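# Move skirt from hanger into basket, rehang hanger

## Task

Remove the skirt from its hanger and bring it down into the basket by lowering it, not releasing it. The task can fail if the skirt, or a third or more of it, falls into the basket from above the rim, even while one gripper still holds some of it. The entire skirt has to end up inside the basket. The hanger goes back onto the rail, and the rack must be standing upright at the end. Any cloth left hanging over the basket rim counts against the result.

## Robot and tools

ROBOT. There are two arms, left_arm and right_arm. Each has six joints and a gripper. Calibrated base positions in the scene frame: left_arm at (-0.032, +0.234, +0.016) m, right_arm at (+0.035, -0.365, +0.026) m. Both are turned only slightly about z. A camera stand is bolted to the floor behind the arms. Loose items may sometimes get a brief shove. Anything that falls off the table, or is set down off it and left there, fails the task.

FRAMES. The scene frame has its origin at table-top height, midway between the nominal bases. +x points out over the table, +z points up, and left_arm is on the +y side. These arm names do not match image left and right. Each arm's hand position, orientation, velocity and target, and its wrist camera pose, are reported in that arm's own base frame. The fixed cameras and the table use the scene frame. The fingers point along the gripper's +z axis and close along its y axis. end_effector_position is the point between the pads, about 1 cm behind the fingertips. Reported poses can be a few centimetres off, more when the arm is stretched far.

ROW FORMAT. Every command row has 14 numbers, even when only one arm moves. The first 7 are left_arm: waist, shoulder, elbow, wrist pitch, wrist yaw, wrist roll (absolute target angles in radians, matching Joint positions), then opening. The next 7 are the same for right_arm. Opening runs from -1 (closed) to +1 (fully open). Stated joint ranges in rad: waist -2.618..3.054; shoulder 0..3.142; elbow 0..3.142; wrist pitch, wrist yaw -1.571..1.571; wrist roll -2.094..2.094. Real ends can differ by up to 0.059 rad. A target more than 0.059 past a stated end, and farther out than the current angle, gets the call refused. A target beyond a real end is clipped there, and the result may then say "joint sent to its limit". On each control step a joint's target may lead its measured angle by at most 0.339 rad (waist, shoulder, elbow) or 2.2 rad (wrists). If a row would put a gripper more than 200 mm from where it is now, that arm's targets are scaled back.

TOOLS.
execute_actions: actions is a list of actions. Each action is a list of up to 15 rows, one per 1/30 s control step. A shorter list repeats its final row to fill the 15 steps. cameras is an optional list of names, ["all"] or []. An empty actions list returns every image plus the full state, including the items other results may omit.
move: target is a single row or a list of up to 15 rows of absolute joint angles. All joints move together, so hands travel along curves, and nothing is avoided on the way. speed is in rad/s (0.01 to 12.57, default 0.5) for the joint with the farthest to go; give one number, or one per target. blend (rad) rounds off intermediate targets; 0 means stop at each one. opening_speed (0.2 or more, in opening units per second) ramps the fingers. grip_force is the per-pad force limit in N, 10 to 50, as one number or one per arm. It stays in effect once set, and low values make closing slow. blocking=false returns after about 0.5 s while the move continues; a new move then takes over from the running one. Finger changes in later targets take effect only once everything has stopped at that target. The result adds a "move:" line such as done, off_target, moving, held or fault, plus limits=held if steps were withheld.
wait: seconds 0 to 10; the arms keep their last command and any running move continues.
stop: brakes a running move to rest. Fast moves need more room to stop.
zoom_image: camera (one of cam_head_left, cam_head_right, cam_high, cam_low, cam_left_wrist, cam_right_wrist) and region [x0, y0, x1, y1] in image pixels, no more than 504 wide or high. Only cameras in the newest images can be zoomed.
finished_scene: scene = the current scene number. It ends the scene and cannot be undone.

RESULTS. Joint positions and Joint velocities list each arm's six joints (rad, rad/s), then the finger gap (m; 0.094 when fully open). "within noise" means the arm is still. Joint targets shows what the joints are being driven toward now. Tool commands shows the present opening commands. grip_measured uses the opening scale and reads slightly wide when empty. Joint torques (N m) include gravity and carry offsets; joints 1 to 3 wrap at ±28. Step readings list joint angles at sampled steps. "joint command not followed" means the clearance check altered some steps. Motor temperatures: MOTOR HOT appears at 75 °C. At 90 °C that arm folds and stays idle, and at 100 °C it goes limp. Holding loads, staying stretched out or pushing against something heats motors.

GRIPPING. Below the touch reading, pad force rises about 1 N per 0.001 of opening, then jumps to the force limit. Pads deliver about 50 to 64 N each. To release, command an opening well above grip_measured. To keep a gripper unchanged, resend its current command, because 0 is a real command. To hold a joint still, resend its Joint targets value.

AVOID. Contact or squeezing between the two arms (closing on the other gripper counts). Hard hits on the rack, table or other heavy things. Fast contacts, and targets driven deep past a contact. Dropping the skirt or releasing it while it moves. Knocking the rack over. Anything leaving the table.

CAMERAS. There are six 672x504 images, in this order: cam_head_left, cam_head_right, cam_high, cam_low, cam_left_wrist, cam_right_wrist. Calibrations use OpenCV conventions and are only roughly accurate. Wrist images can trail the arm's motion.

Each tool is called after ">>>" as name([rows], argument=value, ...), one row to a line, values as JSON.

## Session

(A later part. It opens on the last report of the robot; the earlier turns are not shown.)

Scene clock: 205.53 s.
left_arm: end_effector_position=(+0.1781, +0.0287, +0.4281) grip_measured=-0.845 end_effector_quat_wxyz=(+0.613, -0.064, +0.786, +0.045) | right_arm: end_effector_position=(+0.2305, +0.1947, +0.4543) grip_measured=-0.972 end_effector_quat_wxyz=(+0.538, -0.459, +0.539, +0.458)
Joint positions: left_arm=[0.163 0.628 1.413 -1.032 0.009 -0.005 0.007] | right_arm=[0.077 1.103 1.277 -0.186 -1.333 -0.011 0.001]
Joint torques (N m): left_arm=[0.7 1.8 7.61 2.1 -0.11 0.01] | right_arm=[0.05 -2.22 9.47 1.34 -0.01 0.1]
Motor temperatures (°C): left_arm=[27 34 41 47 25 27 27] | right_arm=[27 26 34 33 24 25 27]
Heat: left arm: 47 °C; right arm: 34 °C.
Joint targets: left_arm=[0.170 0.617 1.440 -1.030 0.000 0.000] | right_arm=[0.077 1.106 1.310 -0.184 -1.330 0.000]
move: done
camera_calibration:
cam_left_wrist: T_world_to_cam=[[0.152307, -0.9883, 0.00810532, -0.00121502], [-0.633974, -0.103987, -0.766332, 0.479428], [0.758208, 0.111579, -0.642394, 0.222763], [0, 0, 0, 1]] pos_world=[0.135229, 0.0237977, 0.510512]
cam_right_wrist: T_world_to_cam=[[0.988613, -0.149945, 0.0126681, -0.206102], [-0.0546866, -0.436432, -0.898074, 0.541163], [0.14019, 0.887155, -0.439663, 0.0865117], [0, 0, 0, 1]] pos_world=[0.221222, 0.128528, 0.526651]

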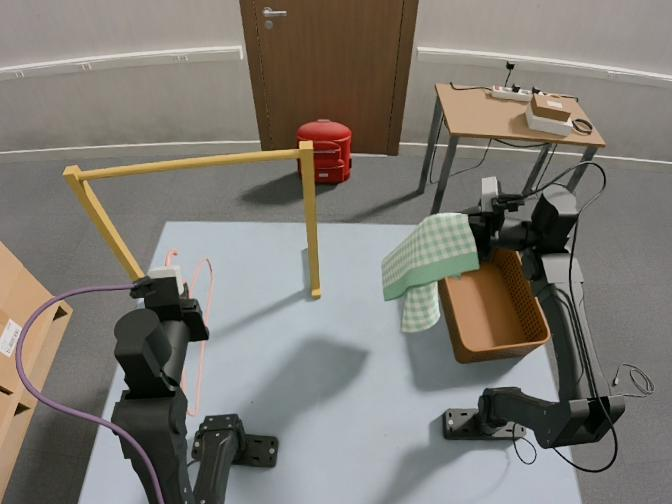

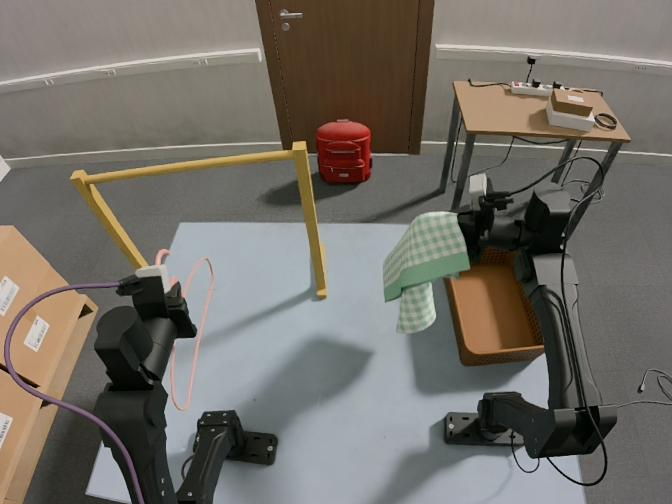

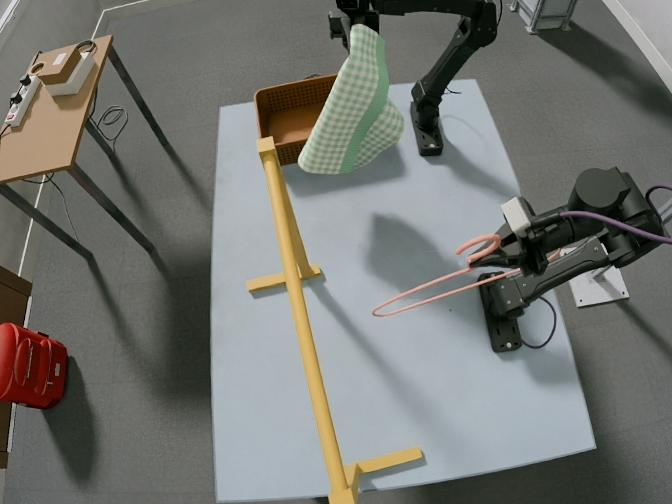

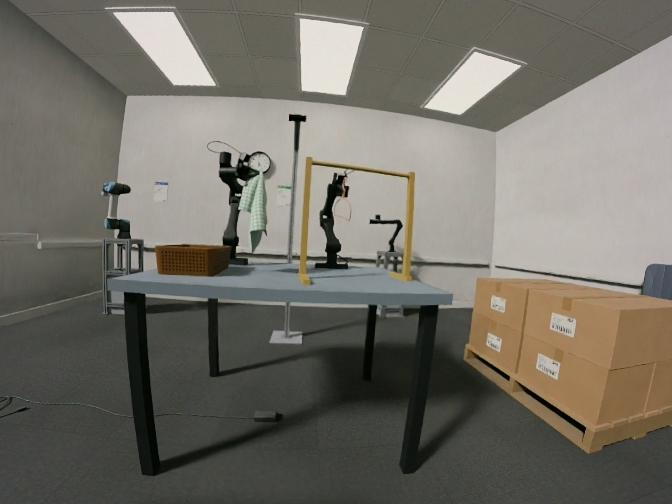

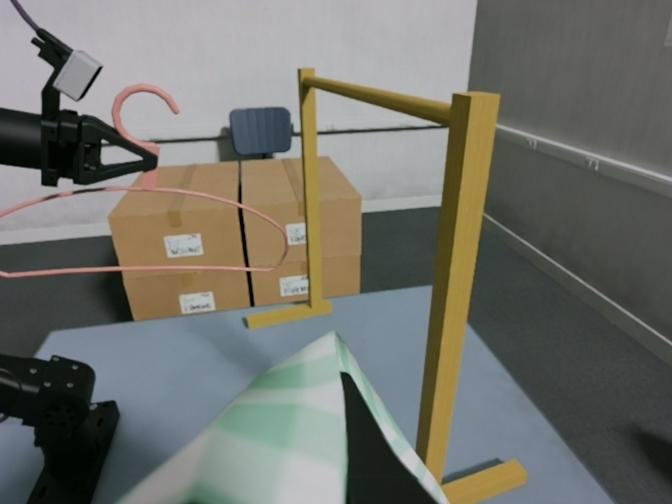

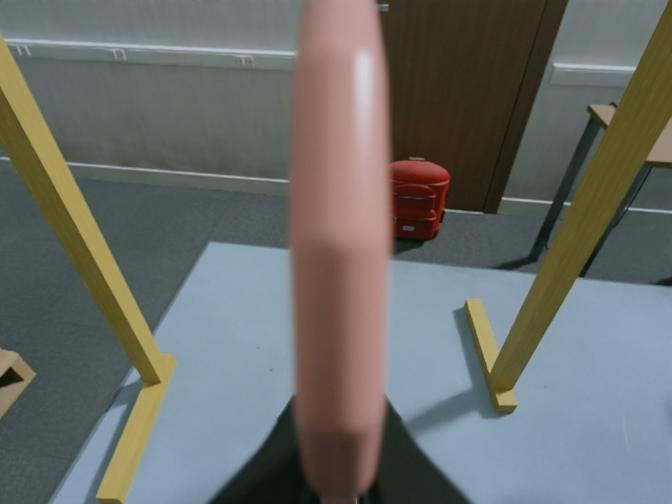

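>>> move([
  [0.17, 0.617, 1.44, -1.03, 0.0, 0.0, -1, -0.02, 1.368, 2.0, -1.02, 0, 0, -1],
  [0.17, 0.617, 1.44, -1.03, 0.0, 0.0, -1, -0.02, 1.60, 2.04, -1.3, 0, 0, -1],
], speed=[0.5, 0.3], cameras=["cam_head_left", "cam_left_wrist", "cam_low", "cam_high"])

>>> zoom_image(camera="cam_low", region=[130, 130, 290, 290])

Scene clock: 217.07 s.
left_arm: end_effector_position=(+0.1781, +0.0287, +0.4281) grip_measured=-0.845 end_effector_quat_wxyz=(+0.613, -0.064, +0.786, +0.045) | right_arm: end_effector_position=(+0.3845, -0.0027, +0.3395) grip_measured=-0.972 end_effector_quat_wxyz=(+0.331, +0.000, +0.944, -0.002)
Joint positions: left_arm=[0.163 0.628 1.413 -1.032 0.009 -0.005 0.007] | right_arm=[-0.012 1.598 2.007 -1.305 -0.004 -0.011 0.001]
Joint torques (N m): left_arm=[0.77 1.78 7.61 2.1 -0.11 0.01] | right_arm=[-0.79 -6.31 8.64 1.27 0 0.12]
Heat: left arm: 48 °C; right arm: 35 °C.
Joint targets: left_arm=[0.170 0.617 1.440 -1.030 0.000 0.000] | right_arm=[-0.020 1.600 2.040 -1.300 0.000 0.000]
move: done
camera_calibration:
cam_left_wrist: T_world_to_cam=[[0.152307, -0.9883, 0.00810532, -0.00121502], [-0.633974, -0.103987, -0.766332, 0.479428], [0.758208, 0.111579, -0.642394, 0.222763], [0, 0, 0, 1]] pos_world=[0.135229, 0.0237977, 0.510512]
Images, in order (width x height): cam_head_left 672x504, cam_high 672x504, cam_low 672x504, cam_left_wrist 672x504.

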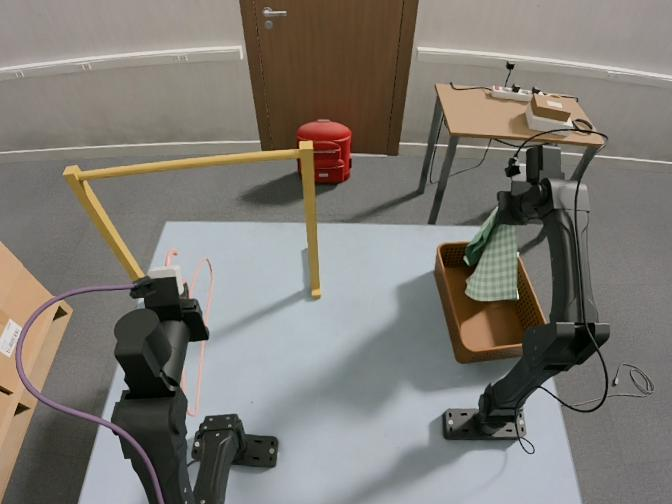

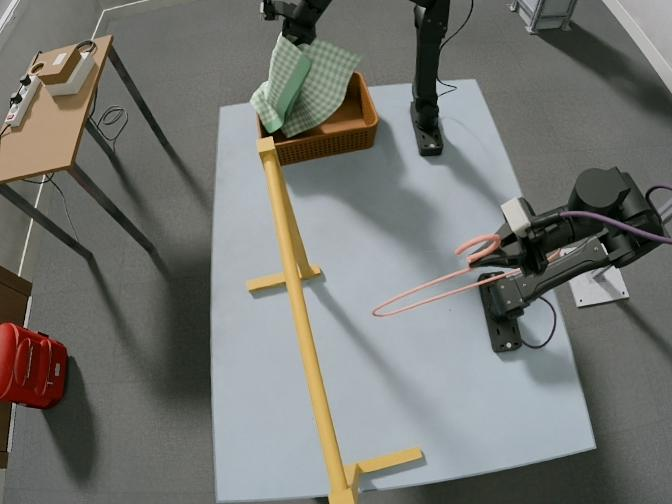

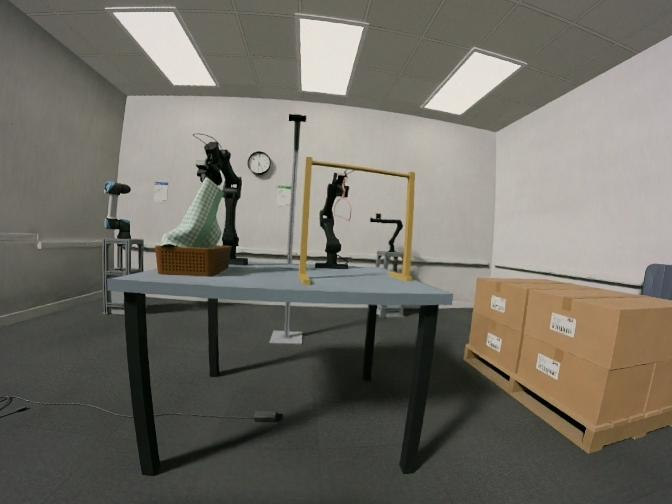

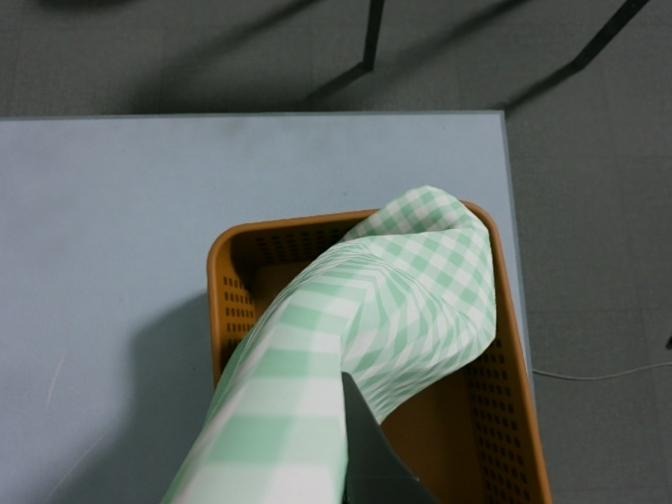

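Scaled by 3.150.

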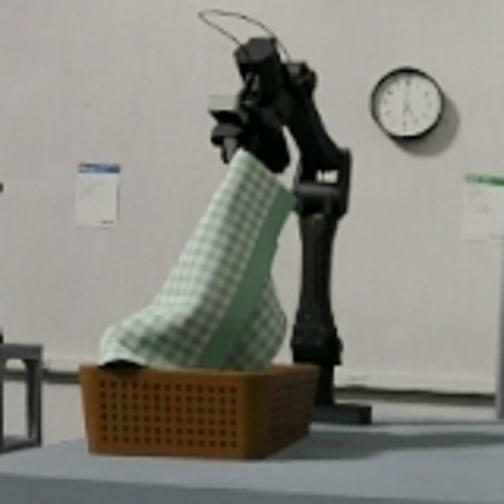

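>>> move([
  [0.17, 0.617, 1.44, -1.03, 0.0, 0.0, -1, 0.03, 1.289, 1.95, -1.342, 0, 0, -1],
  [0.17, 0.617, 1.44, -1.03, 0.0, 0.0, -1, 0.03, 1.382, 1.61, -1.355, 0, 0, -1],
], speed=[0.4, 0.3], cameras=["cam_head_left", "cam_left_wrist", "cam_low", "cam_high"])

>>> zoom_image(camera="cam_low", region=[130, 130, 290, 290])

Scene clock: 222.90 s.
left_arm: end_effector_position=(+0.1781, +0.0287, +0.4281) grip_measured=-0.845 end_effector_quat_wxyz=(+0.613, -0.064, +0.786, +0.045) | right_arm: end_effector_position=(+0.3015, +0.0079, +0.2670) grip_measured=-0.972 end_effector_quat_wxyz=(+0.220, -0.016, +0.975, +0.003)
Joint positions: left_arm=[0.163 0.628 1.413 -1.032 0.009 -0.005 0.007] | right_arm=[0.021 1.38 1.616 -1.363 -0.003 -0.011 0.001]
Joint torques (N m): left_arm=[0.7 1.8 7.6 2.1 -0.11 0.01] | right_arm=[0.7 -4.46 5.33 1 0.01 0.1]
Heat: left arm: 48 °C; right arm: 35 °C.
Joint targets: left_arm=[0.170 0.617 1.440 -1.030 0.000 0.000] | right_arm=[0.030 1.382 1.610 -1.355 0.000 0.000]
move: done
camera_calibration:
cam_left_wrist: T_world_to_cam=[[0.152307, -0.9883, 0.00810532, -0.00121502], [-0.633974, -0.103987, -0.766332, 0.479428], [0.758208, 0.111579, -0.642394, 0.222763], [0, 0, 0, 1]] pos_world=[0.135229, 0.0237977, 0.510512]
Images, in order (width x height): cam_head_left 672x504, cam_high 672x504, cam_low 672x504, cam_left_wrist 672x504.

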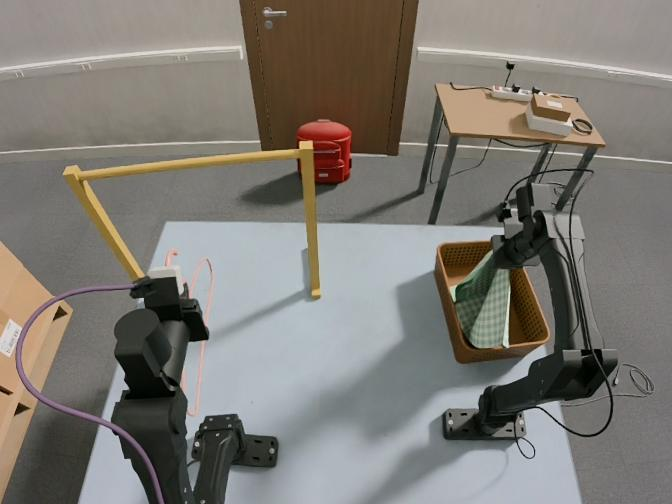

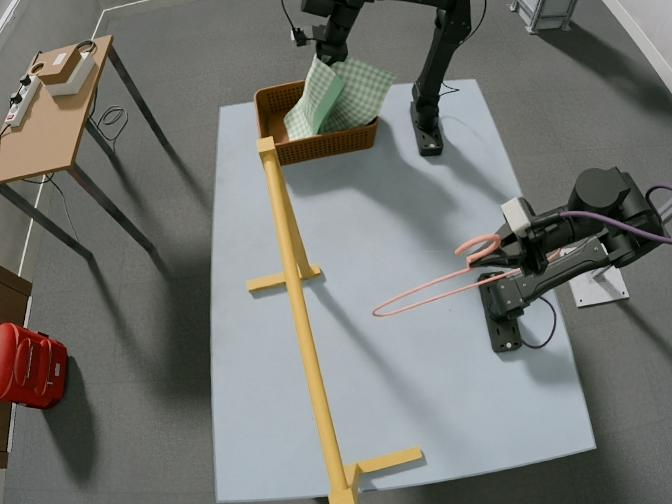

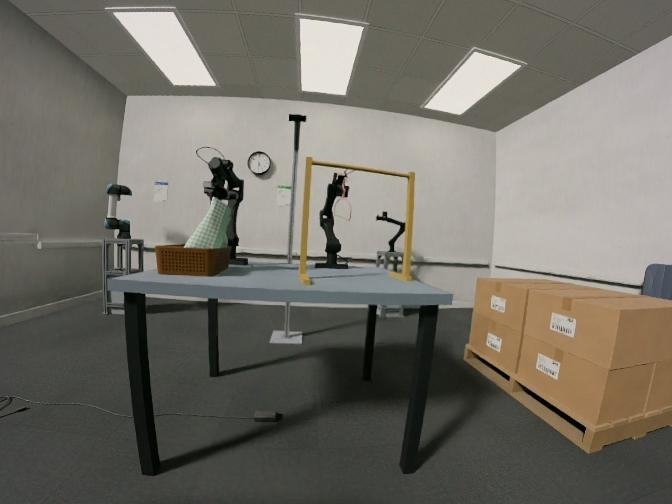

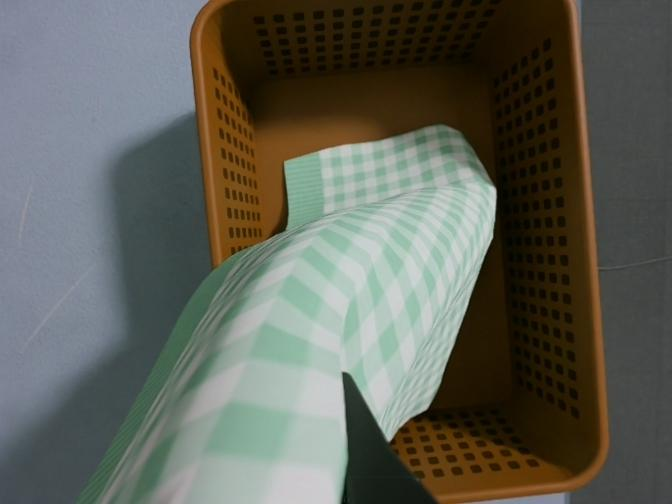

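Scaled by 3.150.

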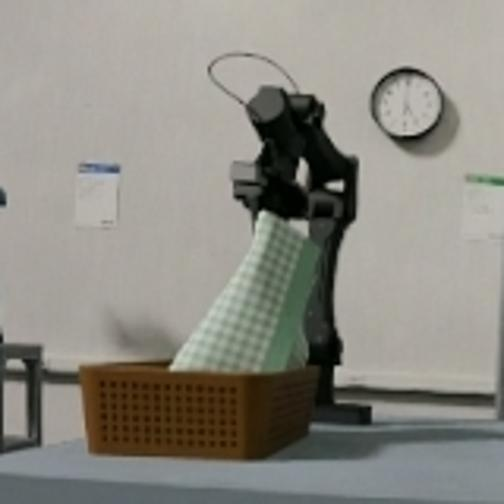

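>>> move([
  [0.17, 0.617, 1.44, -1.03, 0.0, 0.0, -1, -0.07, 1.561, 1.46, -1.179, 0, 0, -1],
  [0.17, 0.617, 1.44, -1.03, 0.0, 0.0, -1, -0.075, 1.591, 1.09, -0.787, 0, 0, -1],
], speed=[0.3, 0.3], blend=[0.05, 0], cameras=["cam_head_left", "cam_left_wrist", "cam_low", "cam_high"])

>>> zoom_image(camera="cam_low", region=[130, 130, 290, 290])

>>> zoom_image(camera="cam_high", region=[240, 30, 400, 180])

Scene clock: 228.17 s.
left_arm: end_effector_position=(+0.1781, +0.0287, +0.4281) grip_measured=-0.845 end_effector_quat_wxyz=(+0.613, -0.064, +0.786, +0.045) | right_arm: end_effector_position=(+0.3397, -0.0204, +0.0837) grip_measured=-0.972 end_effector_quat_wxyz=(+0.147, +0.027, +0.989, -0.004)
Joint positions: left_arm=[0.163 0.628 1.413 -1.032 0.009 -0.005 0.007] | right_arm=[-0.065 1.579 1.102 -0.798 -0.004 -0.011 0.001]
Joint torques (N m): left_arm=[0.73 1.76 7.6 2.1 -0.1 0.01] | right_arm=[-0.85 -5.96 5.35 0.76 0.03 0.11]
Heat: left arm: 48 °C; right arm: 34 °C.
Joint targets: left_arm=[0.170 0.617 1.440 -1.030 0.000 0.000] | right_arm=[-0.075 1.591 1.090 -0.787 0.000 0.000]
move: done
camera_calibration:
cam_left_wrist: T_world_to_cam=[[0.152307, -0.9883, 0.00810532, -0.00121502], [-0.633974, -0.103987, -0.766332, 0.479428], [0.758208, 0.111579, -0.642394, 0.222763], [0, 0, 0, 1]] pos_world=[0.135229, 0.0237977, 0.510512]
Images, in order (width x height): cam_head_left 672x504, cam_high 672x504, cam_low 672x504, cam_left_wrist 672x504.

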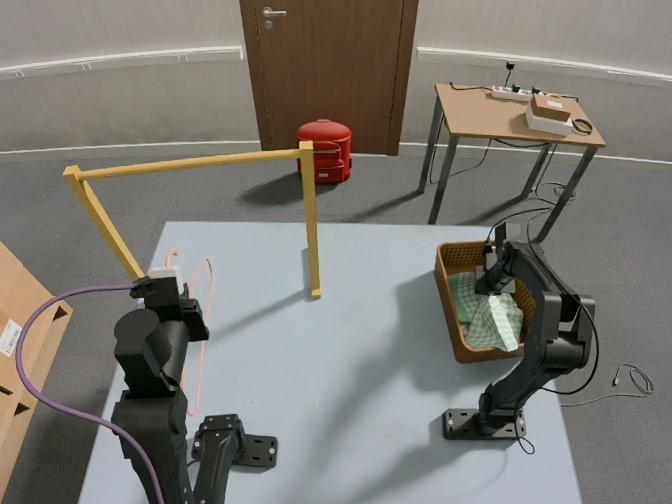

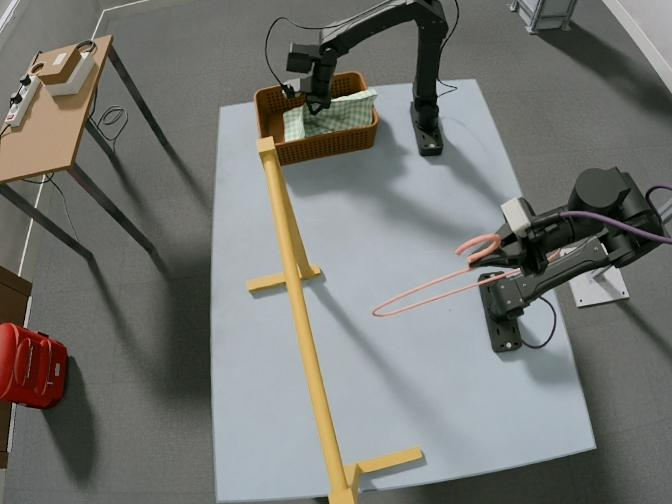

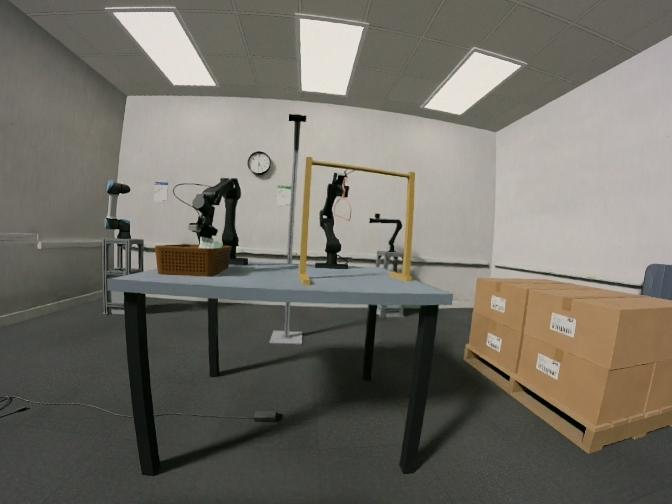

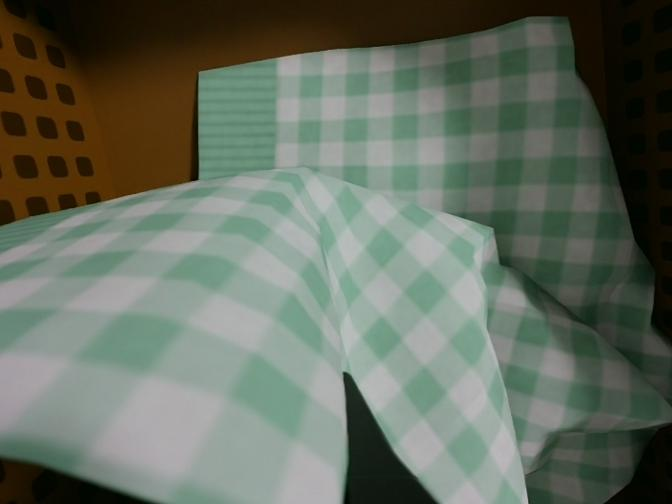

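Scaled by 3.150.

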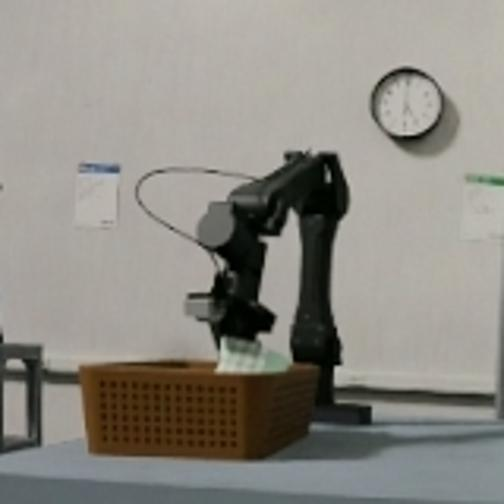

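Scaled by 3.150.

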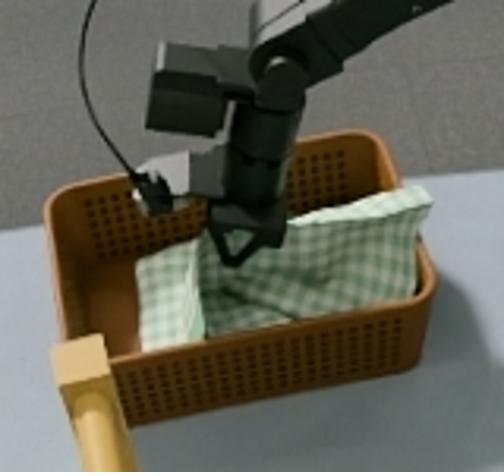

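>>> move([
  [0.17, 0.617, 1.44, -1.03, 0.0, 0.0, -1, -0.06, 1.708, 1.31, -0.841, 0, 0, -1],
  [0.17, 0.617, 1.44, -1.03, 0.0, 0.0, -1, -0.06, 1.747, 1.185, -0.676, 0, 0, -1],
], speed=[0.2, 0.2], cameras=["cam_head_left", "cam_left_wrist", "cam_low", "cam_high"])

>>> zoom_image(camera="cam_high", region=[240, 30, 400, 180])

Scene clock: 237.20 s.
left_arm: end_effector_position=(+0.1781, +0.0287, +0.4281) grip_measured=-0.845 end_effector_quat_wxyz=(+0.613, -0.064, +0.786, +0.045) | right_arm: end_effector_position=(+0.3870, -0.0235, +0.0695) grip_measured=-0.972 end_effector_quat_wxyz=(+0.170, +0.026, +0.985, -0.005)
Joint positions: left_arm=[0.163 0.628 1.413 -1.032 0.009 -0.005 0.007] | right_arm=[-0.065 1.733 1.197 -0.693 -0.004 -0.011 0.001]
Joint torques (N m): left_arm=[0.7 1.78 7.58 2.09 -0.11 0] | right_arm=[0.46 -7.19 5.29 0.92 0.06 0.15]
Heat: left arm: 48 °C; right arm: 34 °C.
Joint targets: left_arm=[0.170 0.617 1.440 -1.030 0.000 0.000] | right_arm=[-0.060 1.747 1.185 -0.676 0.000 0.000]
move: done
camera_calibration:
cam_left_wrist: T_world_to_cam=[[0.152307, -0.9883, 0.00810532, -0.00121502], [-0.633974, -0.103987, -0.766332, 0.479428], [0.758208, 0.111579, -0.642394, 0.222763], [0, 0, 0, 1]] pos_world=[0.135229, 0.0237977, 0.510512]
Images, in order (width x height): cam_head_left 672x504, cam_high 672x504, cam_low 672x504, cam_left_wrist 672x504.

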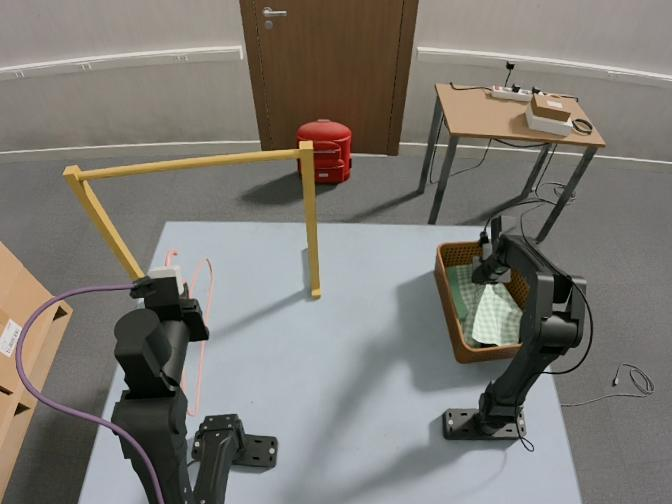

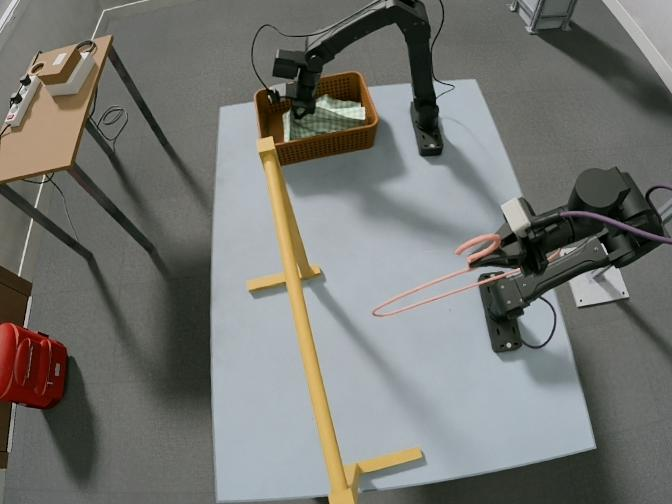

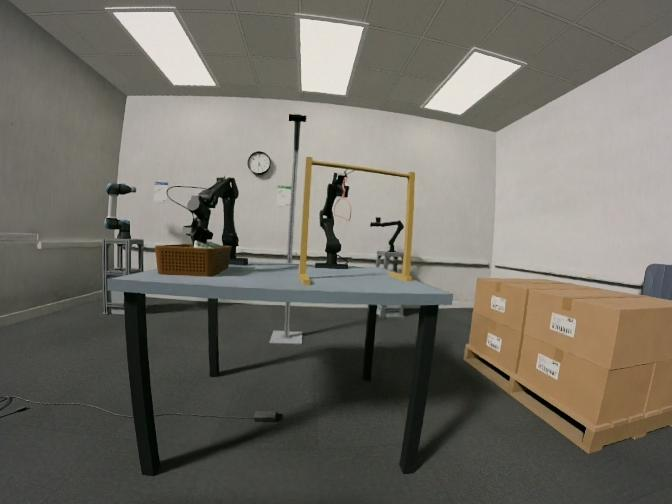

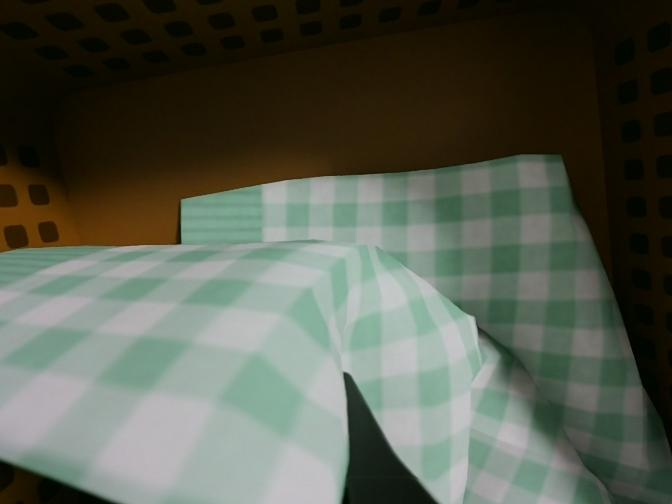

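Scaled by 3.150.

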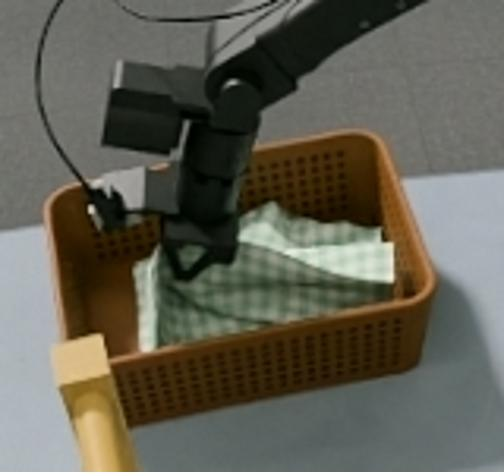

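>>> move([
  [0.17, 0.617, 1.44, -1.03, 0.0, 0.0, -1, -0.06, 1.662, 0.93, -0.513, 0, 0, -1],
  [0.17, 0.617, 1.44, -1.03, 0.0, 0.0, -1, -0.06, 1.662, 0.93, -0.513, 0, 0, -0.2],
  [0.17, 0.617, 1.44, -1.03, 0.0, 0.0, -1, -0.06, 1.549, 1.22, -0.919, 0, 0, -0.2],
  [0.17, 0.617, 1.44, -1.03, 0.0, 0.0, -1, -0.06, 1.586, 1.65, -1.312, 0, 0, -0.2],
], speed=[0.2, 0.2, 0.25, 0.5], opening_speed=1.0, blend=[0,0,0.05,0], cameras=["all"])

>>> zoom_image(camera="cam_high", region=[240, 30, 400, 180])

Scene clock: 247.73 s.
left_arm: end_effector_position=(+0.1781, +0.0287, +0.4281) grip_measured=-0.845 end_effector_quat_wxyz=(+0.613, -0.064, +0.786, +0.045) | right_arm: end_effector_position=(+0.3420, -0.0206, +0.2134) grip_measured=-0.203 end_effector_quat_wxyz=(+0.154, +0.027, +0.988, -0.004)
Joint positions: left_arm=[0.163 0.628 1.413 -1.032 0.009 -0.005 0.007] | right_arm=[-0.065 1.586 1.625 -1.3 -0.004 -0.01 0.037]
Joint torques (N m): left_arm=[0.73 1.8 7.6 2.09 -0.1 0.01] | right_arm=[0.42 -6.78 8.5 0.66 0.04 0.1]
Heat: left arm: 48 °C; right arm: 34 °C.
Joint targets: left_arm=[0.170 0.617 1.440 -1.030 0.000 0.000] | right_arm=[-0.060 1.586 1.650 -1.312 0.000 0.000]
move: done
camera_calibration:
cam_left_wrist: T_world_to_cam=[[0.152307, -0.9883, 0.00810532, -0.00121502], [-0.633974, -0.103987, -0.766332, 0.479428], [0.758208, 0.111579, -0.642394, 0.222763], [0, 0, 0, 1]] pos_world=[0.135229, 0.0237977, 0.510512]
cam_right_wrist: T_world_to_cam=[[-0.0386596, -0.999234, -0.00610477, -0.00760941], [-0.989109, 0.0373982, 0.142354, 0.344285], [-0.142017, 0.0115416, -0.989797, 0.35173], [0, 0, 0, 1]] pos_world=[0.390193, -0.0245388, 0.299085]

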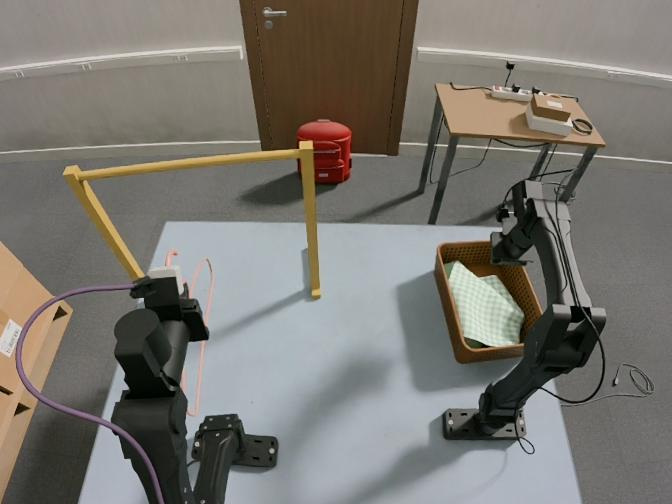

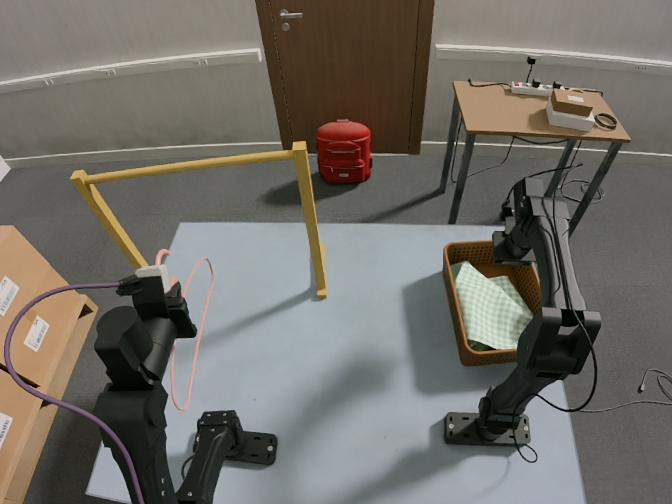

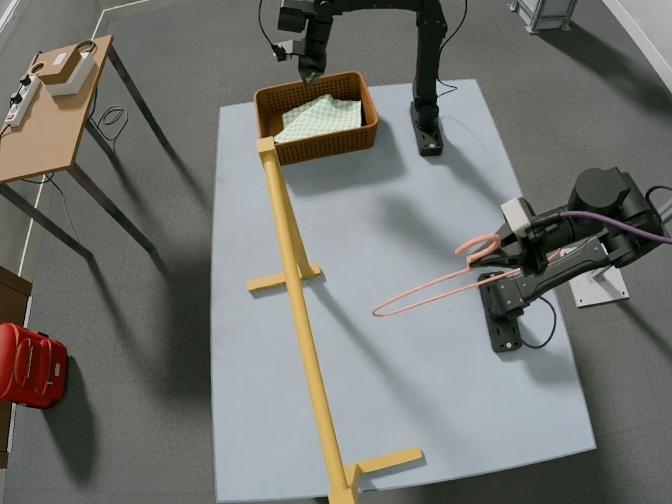

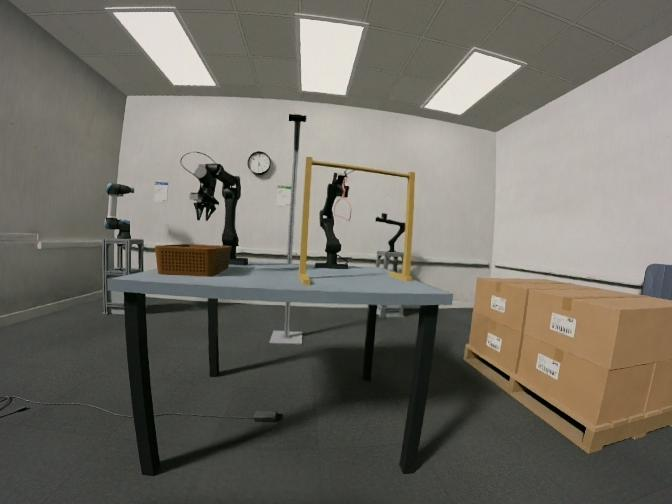

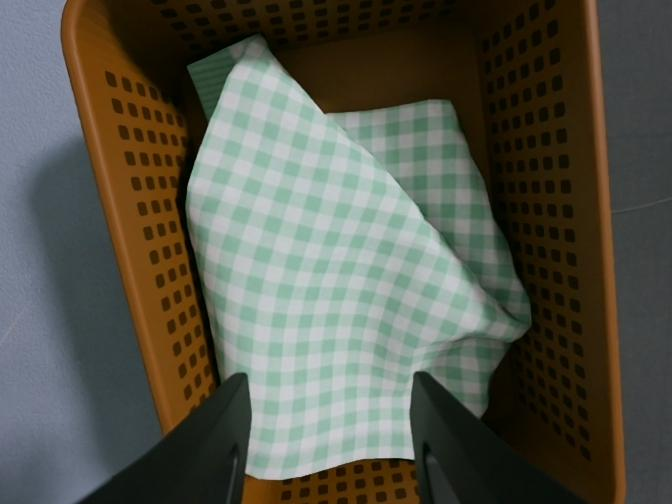

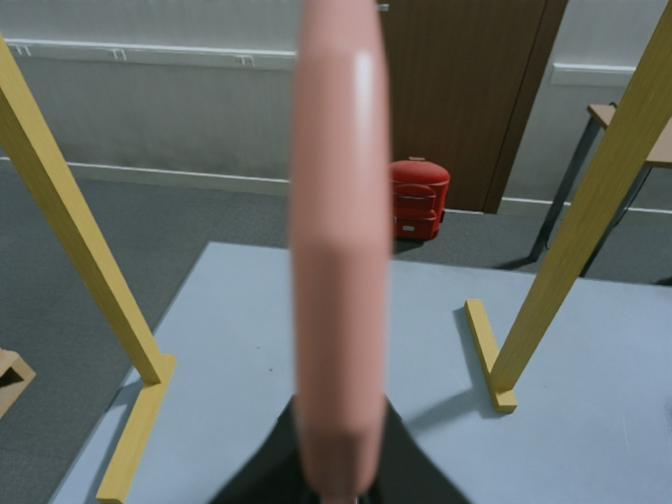

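Scaled by 3.150.

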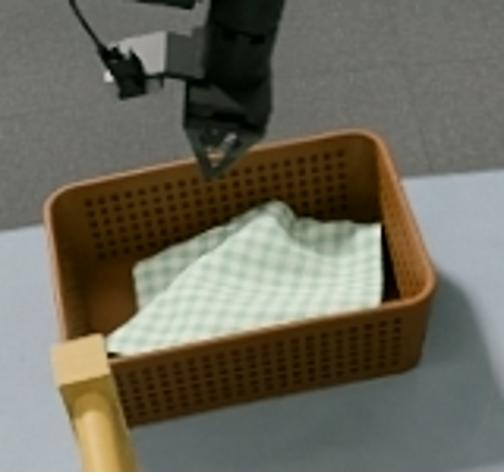

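>>> move([
  [0.165, 0.9, 1.44, -0.77, 0.0, 0.0, -1, 0.077, 1.106, 1.31, -0.184, -1.2, 0, -0.2],
  [0.165, 1.143, 1.47, -0.535, 0.0, 0.0, -1, 0.077, 1.106, 1.31, -0.184, -1.2, 0, -0.2],
], speed=[0.6,0.3], cameras=["all"])

>>> zoom_image(camera="cam_left_wrist", region=[150, 50, 500, 300])

>>> zoom_image(camera="cam_low", region=[300, 140, 420, 240])

Scene clock: 256.20 s.
left_arm: end_effector_position=(+0.3656, +0.0596, +0.4196) grip_measured=-0.845 end_effector_quat_wxyz=(+0.605, -0.064, +0.793, +0.044) | right_arm: end_effector_position=(+0.2563, +0.1868, +0.4673) grip_measured=-0.202 end_effector_quat_wxyz=(+0.577, -0.422, +0.565, +0.412)
Joint positions: left_arm=[0.163 1.144 1.432 -0.555 0.009 -0.005 0.007] | right_arm=[0.069 1.118 1.326 -0.195 -1.193 -0.008 0.037]
Joint torques (N m): left_arm=[0.23 -3.02 10.81 2.28 -0.11 0.02] | right_arm=[0.75 -3.78 4.97 1.42 -0.12 0.07]
Heat: left arm: 48 °C; right arm: 34 °C.
Joint targets: left_arm=[0.165 1.143 1.470 -0.535 0.000 0.000] | right_arm=[0.077 1.106 1.310 -0.184 -1.200 0.000]
move: off_target (left_arm); left_arm: the elbow is farthest, 0.038 rad from its target
camera_calibration:
cam_left_wrist: T_world_to_cam=[[0.152421, -0.988281, 0.0082942, 0.000631978], [-0.649445, -0.106482, -0.752916, 0.59522], [0.744975, 0.109374, -0.658065, 0.0833339], [0, 0, 0, 1]] pos_world=[0.324385, 0.0548903, 0.502984]
cam_right_wrist: T_world_to_cam=[[0.955262, -0.293757, 0.0343628, -0.207542], [-0.097621, -0.42284, -0.900931, 0.560647], [0.279185, 0.857271, -0.4326, 0.0622231], [0, 0, 0, 1]] pos_world=[0.235616, 0.122755, 0.539154]

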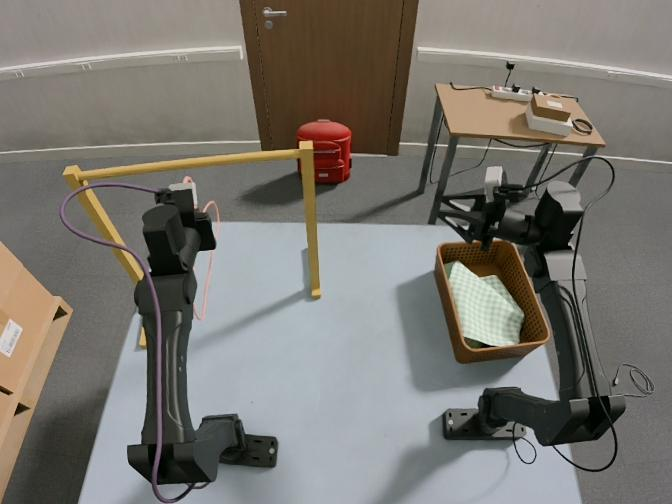

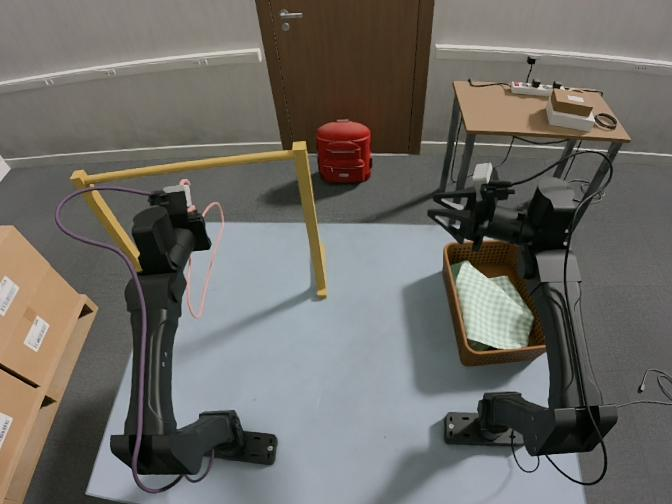

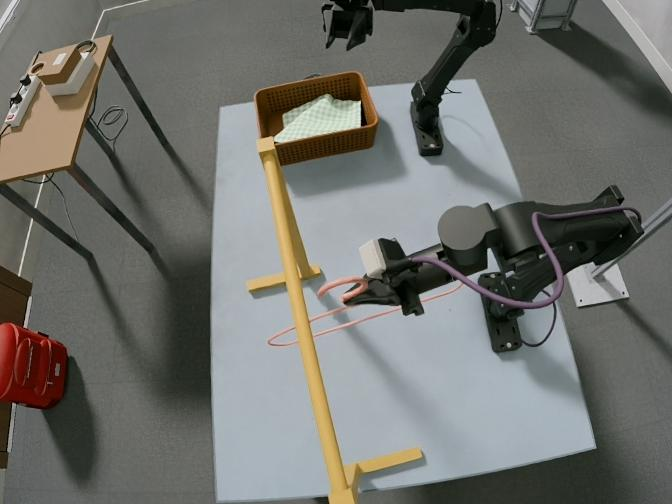

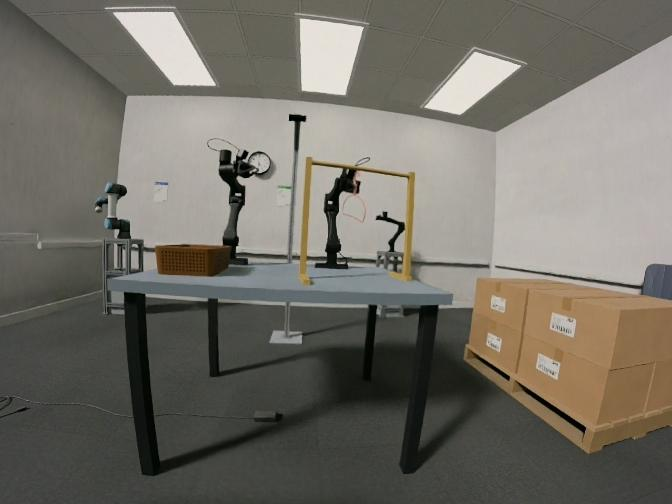

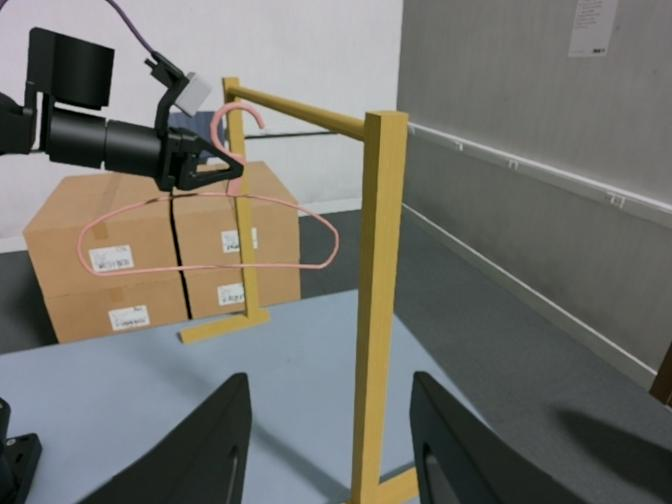

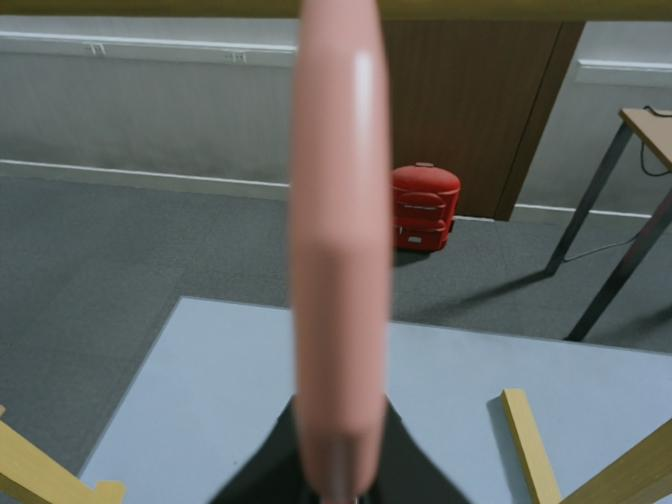

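Scaled by 1.440.

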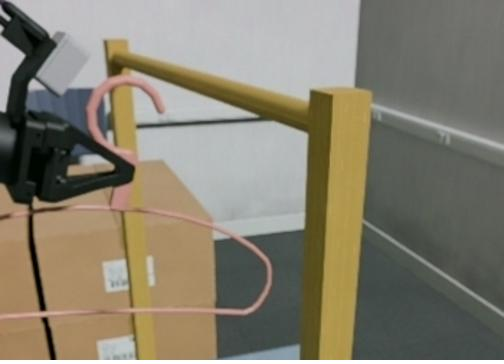

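Scaled by 4.200.

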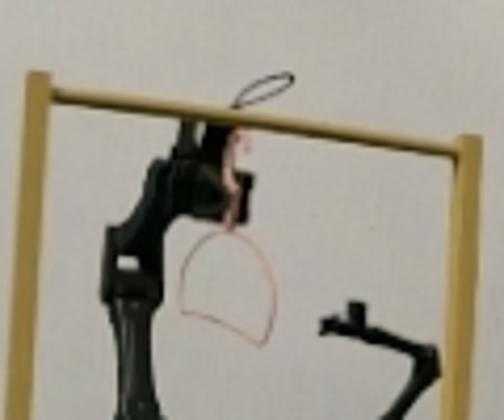

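>>> move(target=[0.165, 1.263, 1.79, -0.731, 0.0, 0.0, -1, 0.077, 1.106, 1.31, -0.184, -1.2, 0, -0.2], speed=0.3, cameras=["cam_left_wrist","cam_high"])

>>> zoom_image(camera="cam_left_wrist", region=[180, 50, 400, 210])

Scene clock: 262.07 s.
left_arm: end_effector_position=(+0.3631, +0.0592, +0.4830) grip_measured=-0.845 end_effector_quat_wxyz=(+0.620, -0.063, +0.781, +0.046) | right_arm: end_effector_position=(+0.2563, +0.1868, +0.4673) grip_measured=-0.202 end_effector_quat_wxyz=(+0.577, -0.422, +0.565, +0.412)
Joint positions: left_arm=[0.163 1.255 1.757 -0.733 0.009 -0.005 0.007] | right_arm=[0.069 1.118 1.326 -0.195 -1.193 -0.008 0.037]
Joint torques (N m): left_arm=[0.21 -2.52 9.54 2.09 -0.11 0.01] | right_arm=[0.69 -3.81 4.89 1.41 -0.09 0.05]
Heat: left arm: 48 °C; right arm: 34 °C.
Joint targets: left_arm=[0.165 1.263 1.790 -0.731 0.000 0.000] | right_arm=[0.077 1.106 1.310 -0.184 -1.200 0.000]
move: done
camera_calibration:
cam_left_wrist: T_world_to_cam=[[0.152175, -0.988322, 0.0078717, 0.000419609], [-0.620968, -0.101802, -0.777197, 0.642353], [0.768922, 0.113382, -0.629209, 0.104108], [0, 0, 0, 1]] pos_world=[0.318766, 0.0540038, 0.564736]
Images, in order (width x height): cam_high 672x504, cam_left_wrist 672x504.

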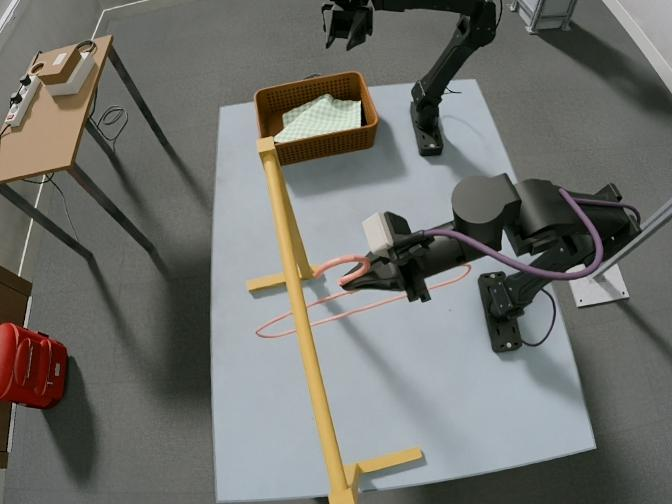

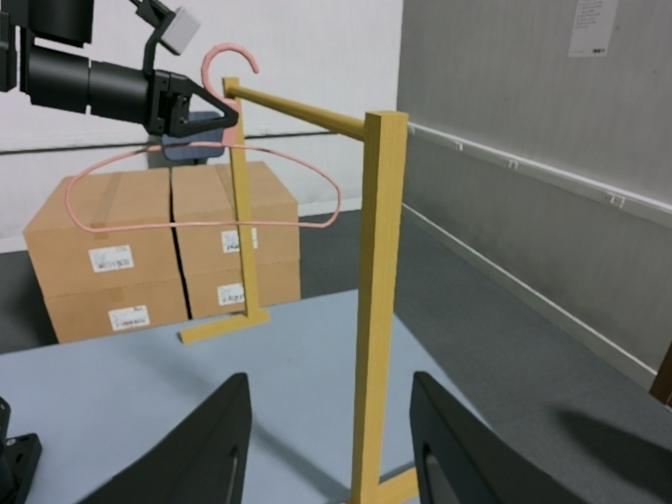

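Scaled by 2.291.

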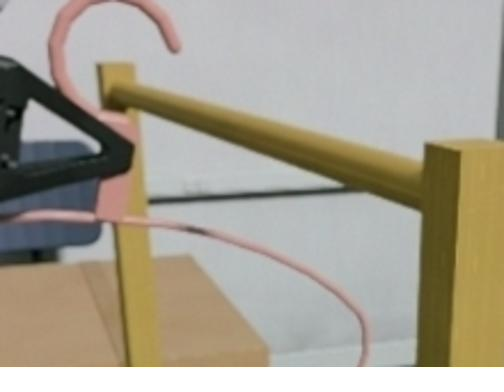

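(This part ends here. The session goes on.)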